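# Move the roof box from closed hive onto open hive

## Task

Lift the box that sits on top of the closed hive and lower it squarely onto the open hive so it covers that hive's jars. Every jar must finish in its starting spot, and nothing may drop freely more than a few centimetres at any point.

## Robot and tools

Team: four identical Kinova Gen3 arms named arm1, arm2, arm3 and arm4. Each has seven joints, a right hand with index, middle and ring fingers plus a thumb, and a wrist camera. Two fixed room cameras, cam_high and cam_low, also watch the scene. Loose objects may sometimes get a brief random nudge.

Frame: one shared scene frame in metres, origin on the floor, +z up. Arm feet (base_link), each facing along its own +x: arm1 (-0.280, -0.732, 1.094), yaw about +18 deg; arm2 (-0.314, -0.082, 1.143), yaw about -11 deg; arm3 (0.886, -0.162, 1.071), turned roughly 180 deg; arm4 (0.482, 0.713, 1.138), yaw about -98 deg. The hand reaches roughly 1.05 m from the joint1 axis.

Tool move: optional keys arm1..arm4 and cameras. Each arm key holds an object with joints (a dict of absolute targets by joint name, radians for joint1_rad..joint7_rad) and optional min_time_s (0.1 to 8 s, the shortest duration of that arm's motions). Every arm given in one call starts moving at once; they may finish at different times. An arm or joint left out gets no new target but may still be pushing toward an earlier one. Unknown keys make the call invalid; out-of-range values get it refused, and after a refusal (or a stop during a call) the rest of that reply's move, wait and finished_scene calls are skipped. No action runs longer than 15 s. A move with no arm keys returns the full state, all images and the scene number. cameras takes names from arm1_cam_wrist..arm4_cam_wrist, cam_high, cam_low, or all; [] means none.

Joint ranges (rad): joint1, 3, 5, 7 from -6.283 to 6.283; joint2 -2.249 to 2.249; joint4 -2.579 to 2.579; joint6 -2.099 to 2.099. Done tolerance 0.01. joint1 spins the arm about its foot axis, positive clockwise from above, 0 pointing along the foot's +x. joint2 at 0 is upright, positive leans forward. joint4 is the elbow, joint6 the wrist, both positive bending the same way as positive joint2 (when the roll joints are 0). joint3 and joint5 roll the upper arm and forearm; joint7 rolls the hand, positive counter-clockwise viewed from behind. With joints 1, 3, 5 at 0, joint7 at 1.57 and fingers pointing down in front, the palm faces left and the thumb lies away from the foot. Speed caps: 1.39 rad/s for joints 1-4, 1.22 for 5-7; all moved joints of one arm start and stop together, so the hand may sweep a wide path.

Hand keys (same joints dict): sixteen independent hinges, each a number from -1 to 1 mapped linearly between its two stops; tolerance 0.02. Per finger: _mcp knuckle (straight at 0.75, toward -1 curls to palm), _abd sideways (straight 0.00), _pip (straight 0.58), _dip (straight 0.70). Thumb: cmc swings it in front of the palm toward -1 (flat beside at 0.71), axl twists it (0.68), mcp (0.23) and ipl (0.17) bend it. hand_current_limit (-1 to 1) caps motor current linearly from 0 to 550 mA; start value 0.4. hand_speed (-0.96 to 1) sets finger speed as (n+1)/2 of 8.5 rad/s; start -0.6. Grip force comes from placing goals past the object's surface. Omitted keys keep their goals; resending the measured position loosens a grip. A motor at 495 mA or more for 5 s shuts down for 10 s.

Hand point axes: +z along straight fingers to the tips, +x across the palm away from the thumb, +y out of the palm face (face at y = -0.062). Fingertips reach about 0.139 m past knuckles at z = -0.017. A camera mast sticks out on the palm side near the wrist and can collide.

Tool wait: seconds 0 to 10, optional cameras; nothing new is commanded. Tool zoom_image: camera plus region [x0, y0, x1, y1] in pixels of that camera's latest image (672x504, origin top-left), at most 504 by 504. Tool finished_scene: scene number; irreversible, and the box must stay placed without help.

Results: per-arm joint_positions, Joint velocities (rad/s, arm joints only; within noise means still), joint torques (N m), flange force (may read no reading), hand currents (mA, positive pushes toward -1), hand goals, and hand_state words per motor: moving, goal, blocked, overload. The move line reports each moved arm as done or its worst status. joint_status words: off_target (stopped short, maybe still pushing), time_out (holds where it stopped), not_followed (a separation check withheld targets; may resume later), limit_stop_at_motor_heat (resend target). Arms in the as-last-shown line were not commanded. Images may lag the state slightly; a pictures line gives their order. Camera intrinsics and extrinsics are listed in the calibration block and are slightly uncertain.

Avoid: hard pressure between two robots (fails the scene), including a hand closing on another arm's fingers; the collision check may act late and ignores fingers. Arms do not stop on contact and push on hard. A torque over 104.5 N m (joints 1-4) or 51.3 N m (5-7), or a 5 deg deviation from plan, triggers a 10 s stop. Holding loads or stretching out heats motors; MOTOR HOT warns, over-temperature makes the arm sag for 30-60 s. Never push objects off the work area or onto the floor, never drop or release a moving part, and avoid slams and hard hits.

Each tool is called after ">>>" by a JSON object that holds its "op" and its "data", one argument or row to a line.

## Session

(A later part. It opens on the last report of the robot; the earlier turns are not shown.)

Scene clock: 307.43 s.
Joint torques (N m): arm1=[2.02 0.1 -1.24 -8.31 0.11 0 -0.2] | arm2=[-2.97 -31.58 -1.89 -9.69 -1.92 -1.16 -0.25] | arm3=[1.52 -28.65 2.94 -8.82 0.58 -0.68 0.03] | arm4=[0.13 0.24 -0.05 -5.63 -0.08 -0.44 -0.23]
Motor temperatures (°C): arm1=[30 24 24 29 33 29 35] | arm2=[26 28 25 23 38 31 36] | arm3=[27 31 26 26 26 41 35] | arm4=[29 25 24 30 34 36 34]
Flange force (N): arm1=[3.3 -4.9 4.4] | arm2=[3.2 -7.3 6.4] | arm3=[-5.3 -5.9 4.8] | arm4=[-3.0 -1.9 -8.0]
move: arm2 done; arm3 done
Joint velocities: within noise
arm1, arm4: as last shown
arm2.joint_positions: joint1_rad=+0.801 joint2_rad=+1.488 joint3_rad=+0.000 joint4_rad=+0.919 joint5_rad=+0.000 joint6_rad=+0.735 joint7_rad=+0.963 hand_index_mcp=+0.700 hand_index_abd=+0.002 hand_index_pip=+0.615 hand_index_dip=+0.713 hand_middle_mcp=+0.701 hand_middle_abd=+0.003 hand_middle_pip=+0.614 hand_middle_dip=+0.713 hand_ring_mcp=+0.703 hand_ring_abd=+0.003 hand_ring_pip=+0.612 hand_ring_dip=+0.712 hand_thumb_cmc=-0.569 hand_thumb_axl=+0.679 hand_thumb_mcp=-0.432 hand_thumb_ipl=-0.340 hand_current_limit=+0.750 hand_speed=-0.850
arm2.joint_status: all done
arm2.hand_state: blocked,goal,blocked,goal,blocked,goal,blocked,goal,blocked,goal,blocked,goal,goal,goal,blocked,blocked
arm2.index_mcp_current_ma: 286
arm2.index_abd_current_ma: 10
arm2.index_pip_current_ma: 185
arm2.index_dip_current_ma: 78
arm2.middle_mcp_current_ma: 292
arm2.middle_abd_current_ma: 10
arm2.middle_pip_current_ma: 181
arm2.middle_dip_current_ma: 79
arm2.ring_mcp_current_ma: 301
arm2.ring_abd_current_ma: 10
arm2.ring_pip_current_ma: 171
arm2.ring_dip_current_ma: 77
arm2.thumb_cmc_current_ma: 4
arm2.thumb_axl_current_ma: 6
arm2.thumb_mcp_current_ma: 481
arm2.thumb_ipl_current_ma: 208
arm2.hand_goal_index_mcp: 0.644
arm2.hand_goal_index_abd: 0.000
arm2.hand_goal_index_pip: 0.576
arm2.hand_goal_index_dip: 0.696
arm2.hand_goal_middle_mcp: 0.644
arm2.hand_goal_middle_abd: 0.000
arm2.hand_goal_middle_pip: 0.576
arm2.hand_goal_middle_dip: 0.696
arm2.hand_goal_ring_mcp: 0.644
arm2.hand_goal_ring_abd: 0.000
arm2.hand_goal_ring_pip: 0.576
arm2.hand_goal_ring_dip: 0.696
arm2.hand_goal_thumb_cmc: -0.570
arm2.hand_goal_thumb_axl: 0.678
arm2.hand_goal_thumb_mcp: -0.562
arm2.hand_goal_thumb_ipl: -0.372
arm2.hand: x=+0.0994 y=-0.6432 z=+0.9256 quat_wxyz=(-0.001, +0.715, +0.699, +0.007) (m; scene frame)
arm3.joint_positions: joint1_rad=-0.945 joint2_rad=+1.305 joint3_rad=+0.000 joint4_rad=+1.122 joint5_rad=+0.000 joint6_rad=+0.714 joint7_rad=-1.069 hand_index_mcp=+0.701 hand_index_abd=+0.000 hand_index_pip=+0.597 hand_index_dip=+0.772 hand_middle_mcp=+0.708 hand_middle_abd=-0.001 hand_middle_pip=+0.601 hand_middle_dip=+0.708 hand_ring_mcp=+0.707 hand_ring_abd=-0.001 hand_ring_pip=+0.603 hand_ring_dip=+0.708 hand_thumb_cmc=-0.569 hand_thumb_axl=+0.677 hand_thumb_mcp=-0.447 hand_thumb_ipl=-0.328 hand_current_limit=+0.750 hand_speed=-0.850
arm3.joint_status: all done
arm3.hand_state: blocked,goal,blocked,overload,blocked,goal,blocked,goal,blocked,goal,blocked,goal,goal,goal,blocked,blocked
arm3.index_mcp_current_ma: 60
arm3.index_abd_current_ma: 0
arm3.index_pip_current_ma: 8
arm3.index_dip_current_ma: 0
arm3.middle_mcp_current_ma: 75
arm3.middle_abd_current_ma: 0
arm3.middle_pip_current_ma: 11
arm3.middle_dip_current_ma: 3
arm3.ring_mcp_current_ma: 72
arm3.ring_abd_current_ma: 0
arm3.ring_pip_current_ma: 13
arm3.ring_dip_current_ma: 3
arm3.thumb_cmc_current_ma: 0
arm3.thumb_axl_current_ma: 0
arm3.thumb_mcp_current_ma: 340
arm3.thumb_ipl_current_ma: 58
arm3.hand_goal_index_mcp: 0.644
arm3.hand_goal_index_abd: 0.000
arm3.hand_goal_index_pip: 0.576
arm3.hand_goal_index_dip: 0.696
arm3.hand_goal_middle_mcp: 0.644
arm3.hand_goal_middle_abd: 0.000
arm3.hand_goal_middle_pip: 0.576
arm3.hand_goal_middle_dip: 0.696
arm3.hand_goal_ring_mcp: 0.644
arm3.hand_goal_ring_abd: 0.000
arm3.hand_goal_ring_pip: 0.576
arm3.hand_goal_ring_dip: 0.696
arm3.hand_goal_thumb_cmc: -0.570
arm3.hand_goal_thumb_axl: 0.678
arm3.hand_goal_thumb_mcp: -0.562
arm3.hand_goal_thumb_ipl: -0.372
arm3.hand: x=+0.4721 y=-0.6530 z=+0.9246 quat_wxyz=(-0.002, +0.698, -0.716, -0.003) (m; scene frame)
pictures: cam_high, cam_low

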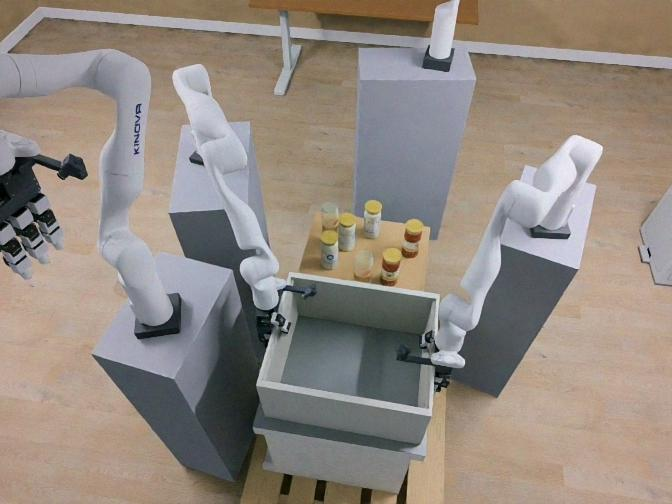

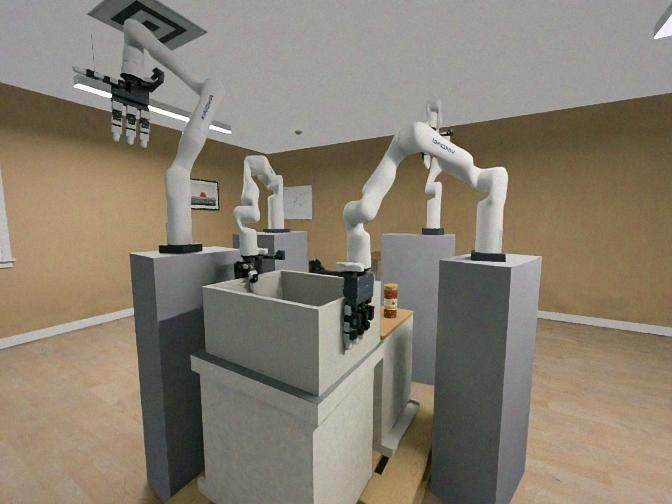

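>>> {"op": "move", "data": {
  "arm2": {"joints": {"hand_thumb_mcp": -0.33, "hand_speed": -0.6}},
  "arm3": {"joints": {"hand_thumb_mcp": -0.33, "hand_speed": -0.6}}
}}

>>> {"op": "move", "data": {
  "arm2": {"joints": {"joint2_rad": 1.545, "joint4_rad": 0.8674, "joint6_rad": 0.7292}, "min_time_s": 2},
  "arm3": {"joints": {"joint2_rad": 1.3553, "joint4_rad": 1.093, "joint6_rad": 0.6933}, "min_time_s": 2}
}}

>>> {"op": "move", "data": {
  "arm2": {"joints": {"hand_thumb_mcp": -0.6, "hand_index_mcp": 0.66, "hand_middle_mcp": 0.66, "hand_ring_mcp": 0.66}},
  "arm3": {"joints": {"hand_thumb_mcp": -0.6, "hand_index_mcp": 0.63, "hand_middle_mcp": 0.63, "hand_ring_mcp": 0.63}},
  "cameras": ["arm2_cam_wrist", "arm3_cam_wrist", "cam_high"]
}}

Scene clock: 323.70 s.
Joint torques (N m): arm1=[1.99 0.1 -1.19 -8.28 0.13 0 -0.19] | arm2=[-4.47 -30.58 -3.03 -10 -2.22 -1.61 -0.14] | arm3=[2.96 -27.19 4.23 -9.42 1.06 -1.53 0.22] | arm4=[0.15 0.28 -0.04 -5.63 -0.09 -0.48 -0.28]
Motor temperatures (°C): arm1=[30 24 24 29 33 29 35] | arm2=[26 29 25 23 38 31 36] | arm3=[27 32 26 26 26 41 35] | arm4=[29 25 24 30 34 36 34]
Flange force (N): arm1=[3.2 -4.7 4.3] | arm2=[3.7 -10.2 3.4] | arm3=[-6.3 -9.6 0.5] | arm4=[-2.9 -2.0 -8.1]
move: arm2 done; arm3 done
Joint velocities: within noise
arm1, arm4: as last shown
arm2.joint_positions: joint1_rad=+0.801 joint2_rad=+1.488 joint3_rad=+0.000 joint4_rad=+0.919 joint5_rad=+0.000 joint6_rad=+0.735 joint7_rad=+0.963 hand_index_mcp=+0.700 hand_index_abd=+0.002 hand_index_pip=+0.615 hand_index_dip=+0.713 hand_middle_mcp=+0.701 hand_middle_abd=+0.002 hand_middle_pip=+0.614 hand_middle_dip=+0.713 hand_ring_mcp=+0.703 hand_ring_abd=+0.002 hand_ring_pip=+0.612 hand_ring_dip=+0.712 hand_thumb_cmc=-0.569 hand_thumb_axl=+0.679 hand_thumb_mcp=-0.335 hand_thumb_ipl=-0.369 hand_current_limit=+0.750 hand_speed=-0.600
arm2.joint_status: all done
arm2.hand_state: blocked,goal,blocked,goal,blocked,goal,blocked,goal,blocked,goal,blocked,goal,goal,goal,goal,goal
arm2.index_mcp_current_ma: 286
arm2.index_abd_current_ma: 7
arm2.index_pip_current_ma: 185
arm2.index_dip_current_ma: 78
arm2.middle_mcp_current_ma: 292
arm2.middle_abd_current_ma: 8
arm2.middle_pip_current_ma: 181
arm2.middle_dip_current_ma: 79
arm2.ring_mcp_current_ma: 301
arm2.ring_abd_current_ma: 8
arm2.ring_pip_current_ma: 171
arm2.ring_dip_current_ma: 77
arm2.thumb_cmc_current_ma: 4
arm2.thumb_axl_current_ma: 6
arm2.thumb_mcp_current_ma: -31
arm2.thumb_ipl_current_ma: 17
arm2.hand_goal_index_mcp: 0.644
arm2.hand_goal_index_abd: 0.000
arm2.hand_goal_index_pip: 0.576
arm2.hand_goal_index_dip: 0.696
arm2.hand_goal_middle_mcp: 0.644
arm2.hand_goal_middle_abd: 0.000
arm2.hand_goal_middle_pip: 0.576
arm2.hand_goal_middle_dip: 0.696
arm2.hand_goal_ring_mcp: 0.644
arm2.hand_goal_ring_abd: 0.000
arm2.hand_goal_ring_pip: 0.576
arm2.hand_goal_ring_dip: 0.696
arm2.hand_goal_thumb_cmc: -0.570
arm2.hand_goal_thumb_axl: 0.678
arm2.hand_goal_thumb_mcp: -0.330
arm2.hand_goal_thumb_ipl: -0.372
arm2.hand: x=+0.0994 y=-0.6432 z=+0.9256 quat_wxyz=(-0.001, +0.715, +0.699, +0.007) (m; scene frame)
arm3.joint_positions: joint1_rad=-0.945 joint2_rad=+1.305 joint3_rad=+0.000 joint4_rad=+1.122 joint5_rad=+0.000 joint6_rad=+0.714 joint7_rad=-1.069 hand_index_mcp=+0.701 hand_index_abd=+0.000 hand_index_pip=+0.597 hand_index_dip=+0.772 hand_middle_mcp=+0.708 hand_middle_abd=-0.001 hand_middle_pip=+0.601 hand_middle_dip=+0.708 hand_ring_mcp=+0.707 hand_ring_abd=+0.000 hand_ring_pip=+0.603 hand_ring_dip=+0.708 hand_thumb_cmc=-0.569 hand_thumb_axl=+0.677 hand_thumb_mcp=-0.335 hand_thumb_ipl=-0.370 hand_current_limit=+0.750 hand_speed=-0.600
arm3.joint_status: all done
arm3.hand_state: blocked,goal,blocked,overload,blocked,goal,blocked,goal,blocked,goal,blocked,goal,goal,goal,goal,goal
arm3.index_mcp_current_ma: 60
arm3.index_abd_current_ma: 0
arm3.index_pip_current_ma: 8
arm3.index_dip_current_ma: 0
arm3.middle_mcp_current_ma: 75
arm3.middle_abd_current_ma: 0
arm3.middle_pip_current_ma: 11
arm3.middle_dip_current_ma: 3
arm3.ring_mcp_current_ma: 72
arm3.ring_abd_current_ma: 0
arm3.ring_pip_current_ma: 13
arm3.ring_dip_current_ma: 3
arm3.thumb_cmc_current_ma: 0
arm3.thumb_axl_current_ma: 0
arm3.thumb_mcp_current_ma: -1
arm3.thumb_ipl_current_ma: 0
arm3.hand_goal_index_mcp: 0.644
arm3.hand_goal_index_abd: 0.000
arm3.hand_goal_index_pip: 0.576
arm3.hand_goal_index_dip: 0.696
arm3.hand_goal_middle_mcp: 0.644
arm3.hand_goal_middle_abd: 0.000
arm3.hand_goal_middle_pip: 0.576
arm3.hand_goal_middle_dip: 0.696
arm3.hand_goal_ring_mcp: 0.644
arm3.hand_goal_ring_abd: 0.000
arm3.hand_goal_ring_pip: 0.576
arm3.hand_goal_ring_dip: 0.696
arm3.hand_goal_thumb_cmc: -0.570
arm3.hand_goal_thumb_axl: 0.678
arm3.hand_goal_thumb_mcp: -0.330
arm3.hand_goal_thumb_ipl: -0.372
arm3.on_its_own: hand_thumb_ipl moved -0.042 to your old target -0.373
arm3.hand: x=+0.4722 y=-0.6531 z=+0.9246 quat_wxyz=(-0.002, +0.698, -0.716, -0.002) (m; scene frame)
pictures: none

Scene clock: 326.00 s.
Joint torques (N m): arm1=[1.98 0.07 -1.2 -8.29 0.12 0.01 -0.16] | arm2=[-8.36 -23.38 -5.96 -8.92 -3.29 -2.56 -0.53] | arm3=[9.16 -21.79 9.68 -9.1 2.78 -2.63 0.69] | arm4=[0.22 0.31 -0.06 -5.63 -0.08 -0.42 -0.28]
Motor temperatures (°C): arm1=[30 24 24 29 33 29 35] | arm2=[26 29 25 23 38 31 36] | arm3=[27 32 26 26 26 41 35] | arm4=[29 25 24 30 34 36 34]
Flange force (N): arm1=[3.1 -4.6 4.3] | arm2=[4.0 -18.5 -11.7] | arm3=[-5.3 -21.6 -11.9] | arm4=[-2.8 -2.1 -7.9]
move: arm2 done; arm3 done
Joint velocities: within noise
arm1, arm4: as last shown
arm2.joint_positions: joint1_rad=+0.801 joint2_rad=+1.545 joint3_rad=+0.000 joint4_rad=+0.867 joint5_rad=+0.000 joint6_rad=+0.729 joint7_rad=+0.963 hand_index_mcp=+0.701 hand_index_abd=-0.003 hand_index_pip=+0.615 hand_index_dip=+0.713 hand_middle_mcp=+0.702 hand_middle_abd=-0.003 hand_middle_pip=+0.614 hand_middle_dip=+0.713 hand_ring_mcp=+0.704 hand_ring_abd=-0.003 hand_ring_pip=+0.612 hand_ring_dip=+0.712 hand_thumb_cmc=-0.569 hand_thumb_axl=+0.679 hand_thumb_mcp=-0.335 hand_thumb_ipl=-0.369 hand_current_limit=+0.750 hand_speed=-0.600
arm2.joint_status: all done
arm2.hand_state: blocked,goal,blocked,goal,blocked,goal,blocked,goal,blocked,goal,blocked,goal,goal,goal,goal,goal
arm2.index_mcp_current_ma: 291
arm2.index_abd_current_ma: -10
arm2.index_pip_current_ma: 187
arm2.index_dip_current_ma: 78
arm2.middle_mcp_current_ma: 297
arm2.middle_abd_current_ma: -11
arm2.middle_pip_current_ma: 182
arm2.middle_dip_current_ma: 79
arm2.ring_mcp_current_ma: 306
arm2.ring_abd_current_ma: -11
arm2.ring_pip_current_ma: 171
arm2.ring_dip_current_ma: 77
arm2.thumb_cmc_current_ma: 4
arm2.thumb_axl_current_ma: 6
arm2.thumb_mcp_current_ma: -31
arm2.thumb_ipl_current_ma: 17
arm2.hand_goal_index_mcp: 0.644
arm2.hand_goal_index_abd: 0.000
arm2.hand_goal_index_pip: 0.576
arm2.hand_goal_index_dip: 0.696
arm2.hand_goal_middle_mcp: 0.644
arm2.hand_goal_middle_abd: 0.000
arm2.hand_goal_middle_pip: 0.576
arm2.hand_goal_middle_dip: 0.696
arm2.hand_goal_ring_mcp: 0.644
arm2.hand_goal_ring_abd: 0.000
arm2.hand_goal_ring_pip: 0.576
arm2.hand_goal_ring_dip: 0.696
arm2.hand_goal_thumb_cmc: -0.570
arm2.hand_goal_thumb_axl: 0.678
arm2.hand_goal_thumb_mcp: -0.330
arm2.hand_goal_thumb_ipl: -0.372
arm2.hand: x=+0.0996 y=-0.6430 z=+0.9005 quat_wxyz=(-0.001, +0.715, +0.699, +0.007) (m; scene frame)
arm3.joint_positions: joint1_rad=-0.945 joint2_rad=+1.355 joint3_rad=+0.000 joint4_rad=+1.093 joint5_rad=+0.000 joint6_rad=+0.693 joint7_rad=-1.069 hand_index_mcp=+0.695 hand_index_abd=+0.002 hand_index_pip=+0.597 hand_index_dip=+0.764 hand_middle_mcp=+0.704 hand_middle_abd=+0.003 hand_middle_pip=+0.601 hand_middle_dip=+0.708 hand_ring_mcp=+0.702 hand_ring_abd=+0.002 hand_ring_pip=+0.603 hand_ring_dip=+0.708 hand_thumb_cmc=-0.569 hand_thumb_axl=+0.677 hand_thumb_mcp=-0.335 hand_thumb_ipl=-0.370 hand_current_limit=+0.750 hand_speed=-0.600
arm3.joint_status: all done
arm3.hand_state: blocked,goal,blocked,overload,blocked,goal,blocked,goal,blocked,goal,blocked,goal,goal,goal,goal,goal
arm3.index_mcp_current_ma: 49
arm3.index_abd_current_ma: 0
arm3.index_pip_current_ma: 8
arm3.index_dip_current_ma: 0
arm3.middle_mcp_current_ma: 65
arm3.middle_abd_current_ma: 0
arm3.middle_pip_current_ma: 11
arm3.middle_dip_current_ma: 3
arm3.ring_mcp_current_ma: 62
arm3.ring_abd_current_ma: 0
arm3.ring_pip_current_ma: 13
arm3.ring_dip_current_ma: 3
arm3.thumb_cmc_current_ma: 0
arm3.thumb_axl_current_ma: 0
arm3.thumb_mcp_current_ma: -1
arm3.thumb_ipl_current_ma: 0
arm3.hand_goal_index_mcp: 0.644
arm3.hand_goal_index_abd: 0.000
arm3.hand_goal_index_pip: 0.576
arm3.hand_goal_index_dip: 0.696
arm3.hand_goal_middle_mcp: 0.644
arm3.hand_goal_middle_abd: 0.000
arm3.hand_goal_middle_pip: 0.576
arm3.hand_goal_middle_dip: 0.696
arm3.hand_goal_ring_mcp: 0.644
arm3.hand_goal_ring_abd: 0.000
arm3.hand_goal_ring_pip: 0.576
arm3.hand_goal_ring_dip: 0.696
arm3.hand_goal_thumb_cmc: -0.570
arm3.hand_goal_thumb_axl: 0.678
arm3.hand_goal_thumb_mcp: -0.330
arm3.hand_goal_thumb_ipl: -0.372
arm3.hand: x=+0.4721 y=-0.6529 z=+0.8996 quat_wxyz=(-0.002, +0.698, -0.716, -0.003) (m; scene frame)
pictures: none

Scene clock: 326.67 s.
Joint torques (N m): arm1=[1.96 0.12 -1.21 -8.29 0.11 0 -0.16] | arm2=[-8.4 -22.79 -6.06 -9.05 -3.5 -2.67 -0.88] | arm3=[9.14 -21.06 9.33 -9.18 2.56 -2.84 0.58] | arm4=[0.23 0.31 -0.04 -5.61 -0.06 -0.47 -0.24]
Motor temperatures (°C): arm1=[30 24 24 29 33 29 35] | arm2=[26 29 25 23 38 31 36] | arm3=[27 32 26 26 26 41 35] | arm4=[29 25 24 30 34 36 34]
Flange force (N): arm1=[3.2 -4.6 4.4] | arm2=[4.9 -19.8 -13.3] | arm3=[-6.2 -21.9 -13.6] | arm4=[-2.9 -1.9 -8.1]
move: arm2 off_target; arm3 off_target
Joint velocities: within noise
arm1, arm4: as last shown
arm2.joint_positions: joint1_rad=+0.801 joint2_rad=+1.545 joint3_rad=+0.000 joint4_rad=+0.867 joint5_rad=+0.000 joint6_rad=+0.729 joint7_rad=+0.963 hand_index_mcp=+0.701 hand_index_abd=-0.003 hand_index_pip=+0.615 hand_index_dip=+0.713 hand_middle_mcp=+0.702 hand_middle_abd=-0.003 hand_middle_pip=+0.614 hand_middle_dip=+0.713 hand_ring_mcp=+0.704 hand_ring_abd=-0.003 hand_ring_pip=+0.612 hand_ring_dip=+0.712 hand_thumb_cmc=-0.569 hand_thumb_axl=+0.679 hand_thumb_mcp=-0.420 hand_thumb_ipl=-0.358 hand_current_limit=+0.750 hand_speed=-0.600
arm2.joint_status: hand_index_mcp off_target (ended at +0.701, target +0.660); hand_middle_mcp off_target (ended at +0.702, target +0.660); hand_ring_mcp off_target (ended at +0.704, target +0.660); hand_thumb_mcp off_target (ended at -0.420, target -0.600)
arm2.hand_state: blocked,goal,blocked,goal,blocked,goal,blocked,goal,blocked,goal,blocked,goal,goal,goal,blocked,goal
arm2.index_mcp_current_ma: 207
arm2.index_abd_current_ma: -10
arm2.index_pip_current_ma: 187
arm2.index_dip_current_ma: 78
arm2.middle_mcp_current_ma: 213
arm2.middle_abd_current_ma: -11
arm2.middle_pip_current_ma: 182
arm2.middle_dip_current_ma: 79
arm2.ring_mcp_current_ma: 223
arm2.ring_abd_current_ma: -11
arm2.ring_pip_current_ma: 171
arm2.ring_dip_current_ma: 77
arm2.thumb_cmc_current_ma: 4
arm2.thumb_axl_current_ma: 6
arm2.thumb_mcp_current_ma: 481
arm2.thumb_ipl_current_ma: 90
arm2.hand_goal_index_mcp: 0.660
arm2.hand_goal_index_abd: 0.000
arm2.hand_goal_index_pip: 0.576
arm2.hand_goal_index_dip: 0.696
arm2.hand_goal_middle_mcp: 0.660
arm2.hand_goal_middle_abd: 0.000
arm2.hand_goal_middle_pip: 0.576
arm2.hand_goal_middle_dip: 0.696
arm2.hand_goal_ring_mcp: 0.660
arm2.hand_goal_ring_abd: 0.000
arm2.hand_goal_ring_pip: 0.576
arm2.hand_goal_ring_dip: 0.696
arm2.hand_goal_thumb_cmc: -0.570
arm2.hand_goal_thumb_axl: 0.678
arm2.hand_goal_thumb_mcp: -0.600
arm2.hand_goal_thumb_ipl: -0.372
arm2.hand: x=+0.0996 y=-0.6429 z=+0.9005 quat_wxyz=(-0.001, +0.715, +0.699, +0.007) (m; scene frame)
arm3.joint_positions: joint1_rad=-0.945 joint2_rad=+1.355 joint3_rad=+0.000 joint4_rad=+1.093 joint5_rad=+0.000 joint6_rad=+0.693 joint7_rad=-1.069 hand_index_mcp=+0.694 hand_index_abd=+0.002 hand_index_pip=+0.597 hand_index_dip=+0.764 hand_middle_mcp=+0.702 hand_middle_abd=+0.003 hand_middle_pip=+0.601 hand_middle_dip=+0.708 hand_ring_mcp=+0.701 hand_ring_abd=+0.002 hand_ring_pip=+0.603 hand_ring_dip=+0.708 hand_thumb_cmc=-0.569 hand_thumb_axl=+0.677 hand_thumb_mcp=-0.430 hand_thumb_ipl=-0.348 hand_current_limit=+0.750 hand_speed=-0.600
arm3.joint_status: hand_index_mcp off_target (ended at +0.694, target +0.630); hand_middle_mcp off_target (ended at +0.702, target +0.630); hand_ring_mcp off_target (ended at +0.701, target +0.630); hand_thumb_mcp off_target (ended at -0.430, target -0.600)
arm3.hand_state: blocked,goal,blocked,overload,blocked,goal,blocked,goal,blocked,goal,blocked,goal,goal,goal,blocked,blocked
arm3.index_mcp_current_ma: 75
arm3.index_abd_current_ma: 0
arm3.index_pip_current_ma: 8
arm3.index_dip_current_ma: 0
arm3.middle_mcp_current_ma: 95
arm3.middle_abd_current_ma: 0
arm3.middle_pip_current_ma: 11
arm3.middle_dip_current_ma: 3
arm3.ring_mcp_current_ma: 91
arm3.ring_abd_current_ma: 0
arm3.ring_pip_current_ma: 13
arm3.ring_dip_current_ma: 3
arm3.thumb_cmc_current_ma: 0
arm3.thumb_axl_current_ma: 0
arm3.thumb_mcp_current_ma: 481
arm3.thumb_ipl_current_ma: 19
arm3.hand_goal_index_mcp: 0.630
arm3.hand_goal_index_abd: 0.000
arm3.hand_goal_index_pip: 0.576
arm3.hand_goal_index_dip: 0.696
arm3.hand_goal_middle_mcp: 0.630
arm3.hand_goal_middle_abd: 0.000
arm3.hand_goal_middle_pip: 0.576
arm3.hand_goal_middle_dip: 0.696
arm3.hand_goal_ring_mcp: 0.630
arm3.hand_goal_ring_abd: 0.000
arm3.hand_goal_ring_pip: 0.576
arm3.hand_goal_ring_dip: 0.696
arm3.hand_goal_thumb_cmc: -0.570
arm3.hand_goal_thumb_axl: 0.678
arm3.hand_goal_thumb_mcp: -0.600
arm3.hand_goal_thumb_ipl: -0.372
arm3.hand: x=+0.4721 y=-0.6529 z=+0.8996 quat_wxyz=(-0.002, +0.698, -0.716, -0.003) (m; scene frame)
pictures: arm2_cam_wrist, arm3_cam_wrist, cam_high
camera_calibration:
arm2_cam_wrist: T_world_to_cam=[[0.605326, -0.795967, 0.00405274, -0.549047], [-0.531939, -0.400737, 0.745956, -0.934353], [-0.592132, -0.453703, -0.665983, 0.489101], [0, 0, 0, 1]] pos_world=[0.124947, -0.589547, 1.02494]
arm3_cam_wrist: T_world_to_cam=[[-0.62582, 0.779112, -0.0365216, 0.874254], [0.511347, 0.445195, 0.735069, -0.659262], [0.58896, 0.441346, -0.677008, 0.744913], [0, 0, 0, 1]] pos_world=[0.445513, -0.716405, 1.02084]

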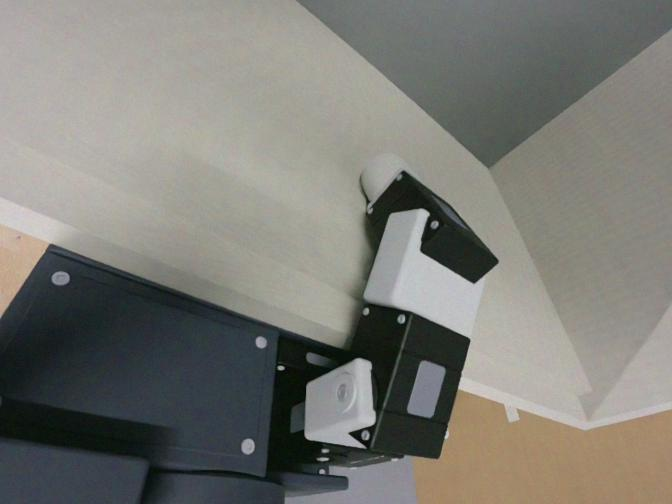

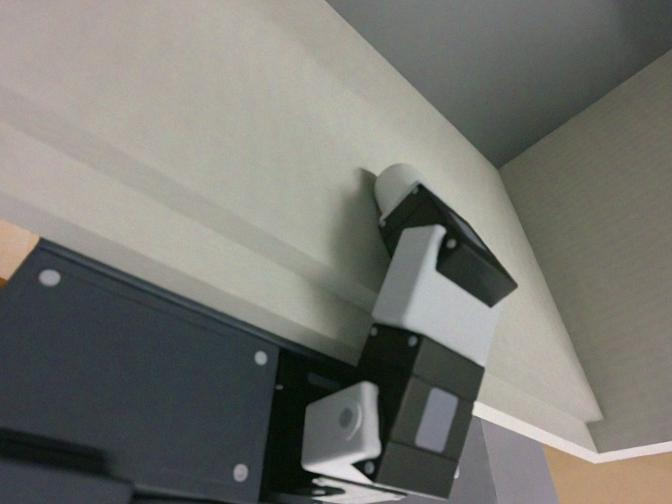

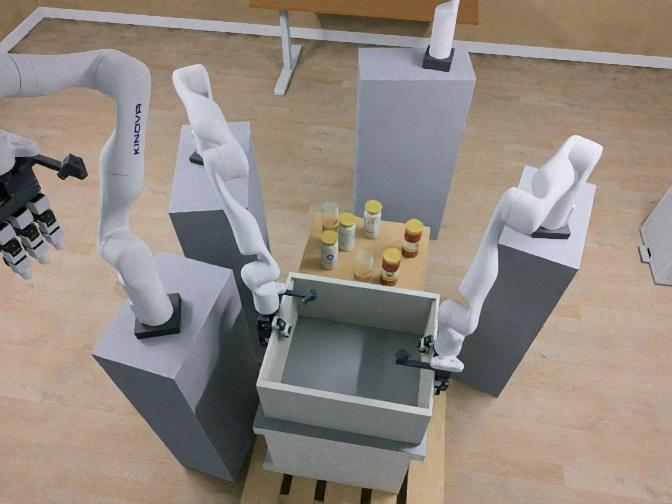

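>>> {"op": "move", "data": {
  "arm2": {"joints": {"joint1_rad": 0.7975, "joint2_rad": 1.5475, "joint4_rad": 0.8596, "joint6_rad": 0.7345, "joint7_rad": 0.9596}, "min_time_s": 1.5},
  "arm3": {"joints": {"joint1_rad": -0.9414, "joint2_rad": 1.3574, "joint4_rad": 1.0865, "joint6_rad": 0.6977, "joint7_rad": -1.0654}, "min_time_s": 1.5}
}}

Scene clock: 333.13 s.
Joint torques (N m): arm1=[1.97 0.12 -1.27 -8.31 0.12 0.03 -0.18] | arm2=[-26.46 -27.78 -19.7 -20.13 -9.03 -10.08 -2.79] | arm3=[23.63 -22.06 23.01 -19.79 7.53 -9.74 2.18] | arm4=[0.19 0.23 -0.1 -5.64 -0.12 -0.45 -0.23]
Motor temperatures (°C): arm1=[30 24 24 29 33 29 35] | arm2=[26 29 26 23 38 31 36] | arm3=[27 32 27 26 26 41 35] | arm4=[29 25 24 30 34 36 34]
Flange force (N): arm1=[3.3 -4.8 4.6] | arm2=[10.5 -61.0 -27.2] | arm3=[-18.9 -60.1 -30.6] | arm4=[-3.0 -2.1 -8.0]
move: arm2 done; arm3 done
Joint velocities: within noise
arm1, arm4: as last shown
arm2.joint_positions: joint1_rad=+0.798 joint2_rad=+1.548 joint3_rad=+0.000 joint4_rad=+0.860 joint5_rad=+0.000 joint6_rad=+0.735 joint7_rad=+0.960 hand_index_mcp=+0.701 hand_index_abd=-0.002 hand_index_pip=+0.612 hand_index_dip=+0.711 hand_middle_mcp=+0.702 hand_middle_abd=-0.003 hand_middle_pip=+0.611 hand_middle_dip=+0.711 hand_ring_mcp=+0.704 hand_ring_abd=-0.002 hand_ring_pip=+0.610 hand_ring_dip=+0.711 hand_thumb_cmc=-0.569 hand_thumb_axl=+0.678 hand_thumb_mcp=-0.420 hand_thumb_ipl=-0.356 hand_current_limit=+0.750 hand_speed=-0.600
arm2.joint_status: all done
arm2.hand_state: blocked,goal,blocked,goal,blocked,goal,blocked,goal,blocked,goal,blocked,goal,goal,goal,blocked,goal
arm2.index_mcp_current_ma: 207
arm2.index_abd_current_ma: -9
arm2.index_pip_current_ma: 170
arm2.index_dip_current_ma: 70
arm2.middle_mcp_current_ma: 213
arm2.middle_abd_current_ma: -10
arm2.middle_pip_current_ma: 168
arm2.middle_dip_current_ma: 71
arm2.ring_mcp_current_ma: 223
arm2.ring_abd_current_ma: -9
arm2.ring_pip_current_ma: 160
arm2.ring_dip_current_ma: 69
arm2.thumb_cmc_current_ma: 4
arm2.thumb_axl_current_ma: 3
arm2.thumb_mcp_current_ma: 481
arm2.thumb_ipl_current_ma: 100
arm2.hand_goal_index_mcp: 0.660
arm2.hand_goal_index_abd: 0.000
arm2.hand_goal_index_pip: 0.576
arm2.hand_goal_index_dip: 0.696
arm2.hand_goal_middle_mcp: 0.660
arm2.hand_goal_middle_abd: 0.000
arm2.hand_goal_middle_pip: 0.576
arm2.hand_goal_middle_dip: 0.696
arm2.hand_goal_ring_mcp: 0.660
arm2.hand_goal_ring_abd: 0.000
arm2.hand_goal_ring_pip: 0.576
arm2.hand_goal_ring_dip: 0.696
arm2.hand_goal_thumb_cmc: -0.570
arm2.hand_goal_thumb_axl: 0.678
arm2.hand_goal_thumb_mcp: -0.600
arm2.hand_goal_thumb_ipl: -0.372
arm2.hand: x=+0.1021 y=-0.6429 z=+0.9006 quat_wxyz=(-0.001, +0.715, +0.699, +0.007) (m; scene frame)
arm3.joint_positions: joint1_rad=-0.941 joint2_rad=+1.357 joint3_rad=+0.000 joint4_rad=+1.087 joint5_rad=+0.000 joint6_rad=+0.698 joint7_rad=-1.065 hand_index_mcp=+0.691 hand_index_abd=+0.001 hand_index_pip=+0.597 hand_index_dip=+0.765 hand_middle_mcp=+0.699 hand_middle_abd=+0.002 hand_middle_pip=+0.601 hand_middle_dip=+0.708 hand_ring_mcp=+0.697 hand_ring_abd=+0.001 hand_ring_pip=+0.603 hand_ring_dip=+0.708 hand_thumb_cmc=-0.569 hand_thumb_axl=+0.678 hand_thumb_mcp=-0.430 hand_thumb_ipl=-0.346 hand_current_limit=+0.750 hand_speed=-0.600
arm3.joint_status: all done
arm3.hand_state: blocked,goal,blocked,overload,blocked,goal,blocked,goal,blocked,goal,blocked,goal,goal,goal,blocked,blocked
arm3.index_mcp_current_ma: 68
arm3.index_abd_current_ma: 0
arm3.index_pip_current_ma: 8
arm3.index_dip_current_ma: 0
arm3.middle_mcp_current_ma: 87
arm3.middle_abd_current_ma: 0
arm3.middle_pip_current_ma: 11
arm3.middle_dip_current_ma: 3
arm3.ring_mcp_current_ma: 83
arm3.ring_abd_current_ma: 0
arm3.ring_pip_current_ma: 13
arm3.ring_dip_current_ma: 3
arm3.thumb_cmc_current_ma: 0
arm3.thumb_axl_current_ma: 0
arm3.thumb_mcp_current_ma: 481
arm3.thumb_ipl_current_ma: 21
arm3.hand_goal_index_mcp: 0.630
arm3.hand_goal_index_abd: 0.000
arm3.hand_goal_index_pip: 0.576
arm3.hand_goal_index_dip: 0.696
arm3.hand_goal_middle_mcp: 0.630
arm3.hand_goal_middle_abd: 0.000
arm3.hand_goal_middle_pip: 0.576
arm3.hand_goal_middle_dip: 0.696
arm3.hand_goal_ring_mcp: 0.630
arm3.hand_goal_ring_abd: 0.000
arm3.hand_goal_ring_pip: 0.576
arm3.hand_goal_ring_dip: 0.696
arm3.hand_goal_thumb_cmc: -0.570
arm3.hand_goal_thumb_axl: 0.678
arm3.hand_goal_thumb_mcp: -0.600
arm3.hand_goal_thumb_ipl: -0.372
arm3.hand: x=+0.4698 y=-0.6528 z=+0.8995 quat_wxyz=(-0.002, +0.698, -0.716, -0.002) (m; scene frame)
pictures: none

>>> {"op": "move", "data": {
  "arm2": {"joints": {"joint2_rad": 1.5018, "joint4_rad": 0.9016, "joint6_rad": 0.7382}, "min_time_s": 3},
  "arm3": {"joints": {"joint2_rad": 1.3167, "joint4_rad": 1.1108, "joint6_rad": 0.7141}, "min_time_s": 3},
  "cameras": ["cam_high", "cam_low"]
}}

Scene clock: 341.77 s.
Joint torques (N m): arm1=[1.99 0.1 -1.24 -8.26 0.11 0.01 -0.18] | arm2=[-21.45 -48.71 -15.32 -21.84 -6.24 -6.42 -0.19] | arm3=[18.36 -41.35 20.32 -19.41 7.19 -4.54 2.01] | arm4=[0.22 0.24 -0.14 -5.58 -0.06 -0.4 -0.24]
Motor temperatures (°C): arm1=[30 24 24 29 33 29 35] | arm2=[27 30 26 23 38 31 36] | arm3=[27 33 27 26 26 41 35] | arm4=[29 25 24 30 34 36 34]
Flange force (N): arm1=[3.2 -4.8 4.3] | arm2=[1.4 -40.8 19.3] | arm3=[-7.4 -42.8 14.9] | arm4=[-3.0 -2.2 -8.0]
move: arm2 done; arm3 done
Joint velocities: within noise
arm1, arm4: as last shown
arm2.joint_positions: joint1_rad=+0.798 joint2_rad=+1.502 joint3_rad=+0.000 joint4_rad=+0.902 joint5_rad=+0.000 joint6_rad=+0.738 joint7_rad=+0.960 hand_index_mcp=+0.701 hand_index_abd=-0.006 hand_index_pip=+0.610 hand_index_dip=+0.711 hand_middle_mcp=+0.702 hand_middle_abd=-0.008 hand_middle_pip=+0.609 hand_middle_dip=+0.711 hand_ring_mcp=+0.703 hand_ring_abd=-0.009 hand_ring_pip=+0.607 hand_ring_dip=+0.711 hand_thumb_cmc=-0.570 hand_thumb_axl=+0.675 hand_thumb_mcp=-0.431 hand_thumb_ipl=-0.339 hand_current_limit=+0.750 hand_speed=-0.600
arm2.joint_status: all done
arm2.hand_state: blocked,goal,blocked,goal,blocked,goal,blocked,goal,blocked,goal,blocked,goal,goal,goal,blocked,blocked
arm2.index_mcp_current_ma: 207
arm2.index_abd_current_ma: -24
arm2.index_pip_current_ma: 160
arm2.index_dip_current_ma: 70
arm2.middle_mcp_current_ma: 211
arm2.middle_abd_current_ma: -33
arm2.middle_pip_current_ma: 154
arm2.middle_dip_current_ma: 71
arm2.ring_mcp_current_ma: 218
arm2.ring_abd_current_ma: -38
arm2.ring_pip_current_ma: 145
arm2.ring_dip_current_ma: 69
arm2.thumb_cmc_current_ma: 2
arm2.thumb_axl_current_ma: -17
arm2.thumb_mcp_current_ma: 481
arm2.thumb_ipl_current_ma: 210
arm2.hand_goal_index_mcp: 0.660
arm2.hand_goal_index_abd: 0.000
arm2.hand_goal_index_pip: 0.576
arm2.hand_goal_index_dip: 0.696
arm2.hand_goal_middle_mcp: 0.660
arm2.hand_goal_middle_abd: 0.000
arm2.hand_goal_middle_pip: 0.576
arm2.hand_goal_middle_dip: 0.696
arm2.hand_goal_ring_mcp: 0.660
arm2.hand_goal_ring_abd: 0.000
arm2.hand_goal_ring_pip: 0.576
arm2.hand_goal_ring_dip: 0.696
arm2.hand_goal_thumb_cmc: -0.570
arm2.hand_goal_thumb_axl: 0.678
arm2.hand_goal_thumb_mcp: -0.600
arm2.hand_goal_thumb_ipl: -0.372
arm2.hand: x=+0.1020 y=-0.6431 z=+0.9206 quat_wxyz=(-0.001, +0.715, +0.699, +0.007) (m; scene frame)
arm3.joint_positions: joint1_rad=-0.941 joint2_rad=+1.317 joint3_rad=+0.000 joint4_rad=+1.111 joint5_rad=+0.000 joint6_rad=+0.714 joint7_rad=-1.065 hand_index_mcp=+0.690 hand_index_abd=+0.005 hand_index_pip=+0.597 hand_index_dip=+0.768 hand_middle_mcp=+0.698 hand_middle_abd=+0.009 hand_middle_pip=+0.601 hand_middle_dip=+0.709 hand_ring_mcp=+0.695 hand_ring_abd=+0.007 hand_ring_pip=+0.603 hand_ring_dip=+0.709 hand_thumb_cmc=-0.569 hand_thumb_axl=+0.678 hand_thumb_mcp=-0.446 hand_thumb_ipl=-0.320 hand_current_limit=+0.750 hand_speed=-0.600
arm3.joint_status: all done
arm3.hand_state: blocked,goal,blocked,overload,blocked,goal,blocked,goal,blocked,goal,blocked,goal,goal,goal,blocked,blocked
arm3.index_mcp_current_ma: 67
arm3.index_abd_current_ma: 0
arm3.index_pip_current_ma: 8
arm3.index_dip_current_ma: 0
arm3.middle_mcp_current_ma: 84
arm3.middle_abd_current_ma: 1
arm3.middle_pip_current_ma: 11
arm3.middle_dip_current_ma: 3
arm3.ring_mcp_current_ma: 78
arm3.ring_abd_current_ma: 1
arm3.ring_pip_current_ma: 13
arm3.ring_dip_current_ma: 3
arm3.thumb_cmc_current_ma: 0
arm3.thumb_axl_current_ma: 0
arm3.thumb_mcp_current_ma: 481
arm3.thumb_ipl_current_ma: 79
arm3.hand_goal_index_mcp: 0.630
arm3.hand_goal_index_abd: 0.000
arm3.hand_goal_index_pip: 0.576
arm3.hand_goal_index_dip: 0.696
arm3.hand_goal_middle_mcp: 0.630
arm3.hand_goal_middle_abd: 0.000
arm3.hand_goal_middle_pip: 0.576
arm3.hand_goal_middle_dip: 0.696
arm3.hand_goal_ring_mcp: 0.630
arm3.hand_goal_ring_abd: 0.000
arm3.hand_goal_ring_pip: 0.576
arm3.hand_goal_ring_dip: 0.696
arm3.hand_goal_thumb_cmc: -0.570
arm3.hand_goal_thumb_axl: 0.678
arm3.hand_goal_thumb_mcp: -0.600
arm3.hand_goal_thumb_ipl: -0.372
arm3.hand: x=+0.4697 y=-0.6529 z=+0.9196 quat_wxyz=(-0.002, +0.698, -0.716, -0.003) (m; scene frame)
pictures: cam_high, cam_low

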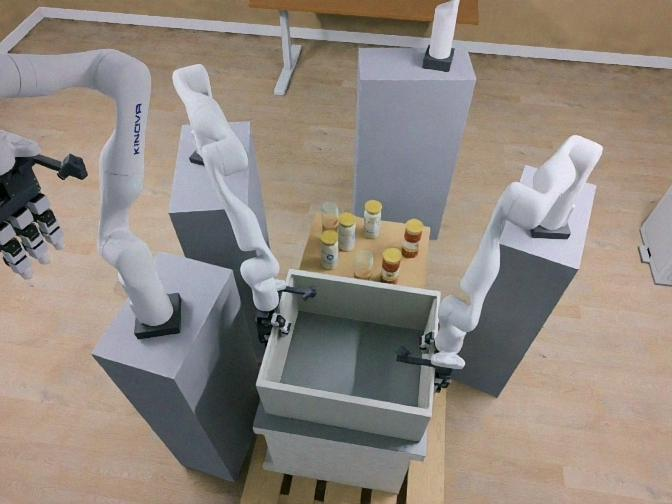

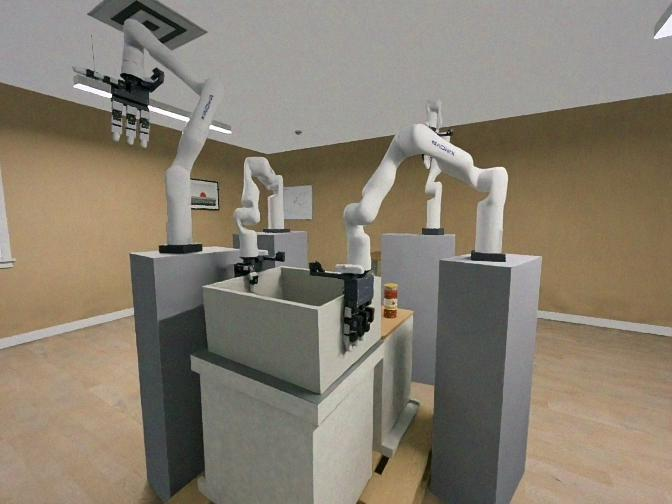

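>>> {"op": "zoom_image", "data": {
  "camera": "cam_low",
  "region": [180, 250, 400, 420]
}}

>>> {"op": "zoom_image", "data": {
  "camera": "cam_high",
  "region": [220, 260, 480, 460]
}}

Scaled by 2.291 from the camera's 672x504 image, which has a finer 960x720 frame.

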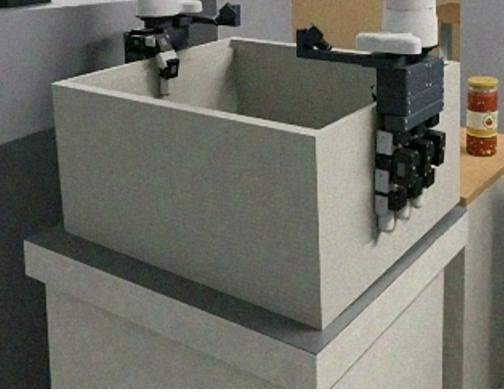

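Scaled by 1.938 from the camera's 672x504 image, which has a finer 960x720 frame.

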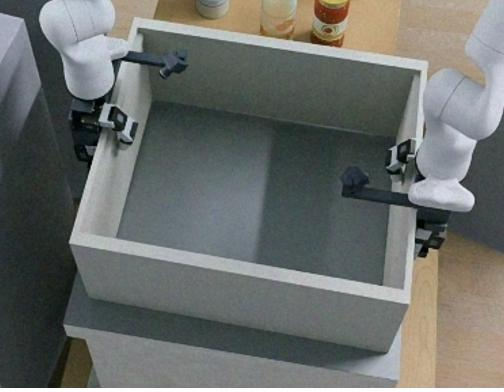

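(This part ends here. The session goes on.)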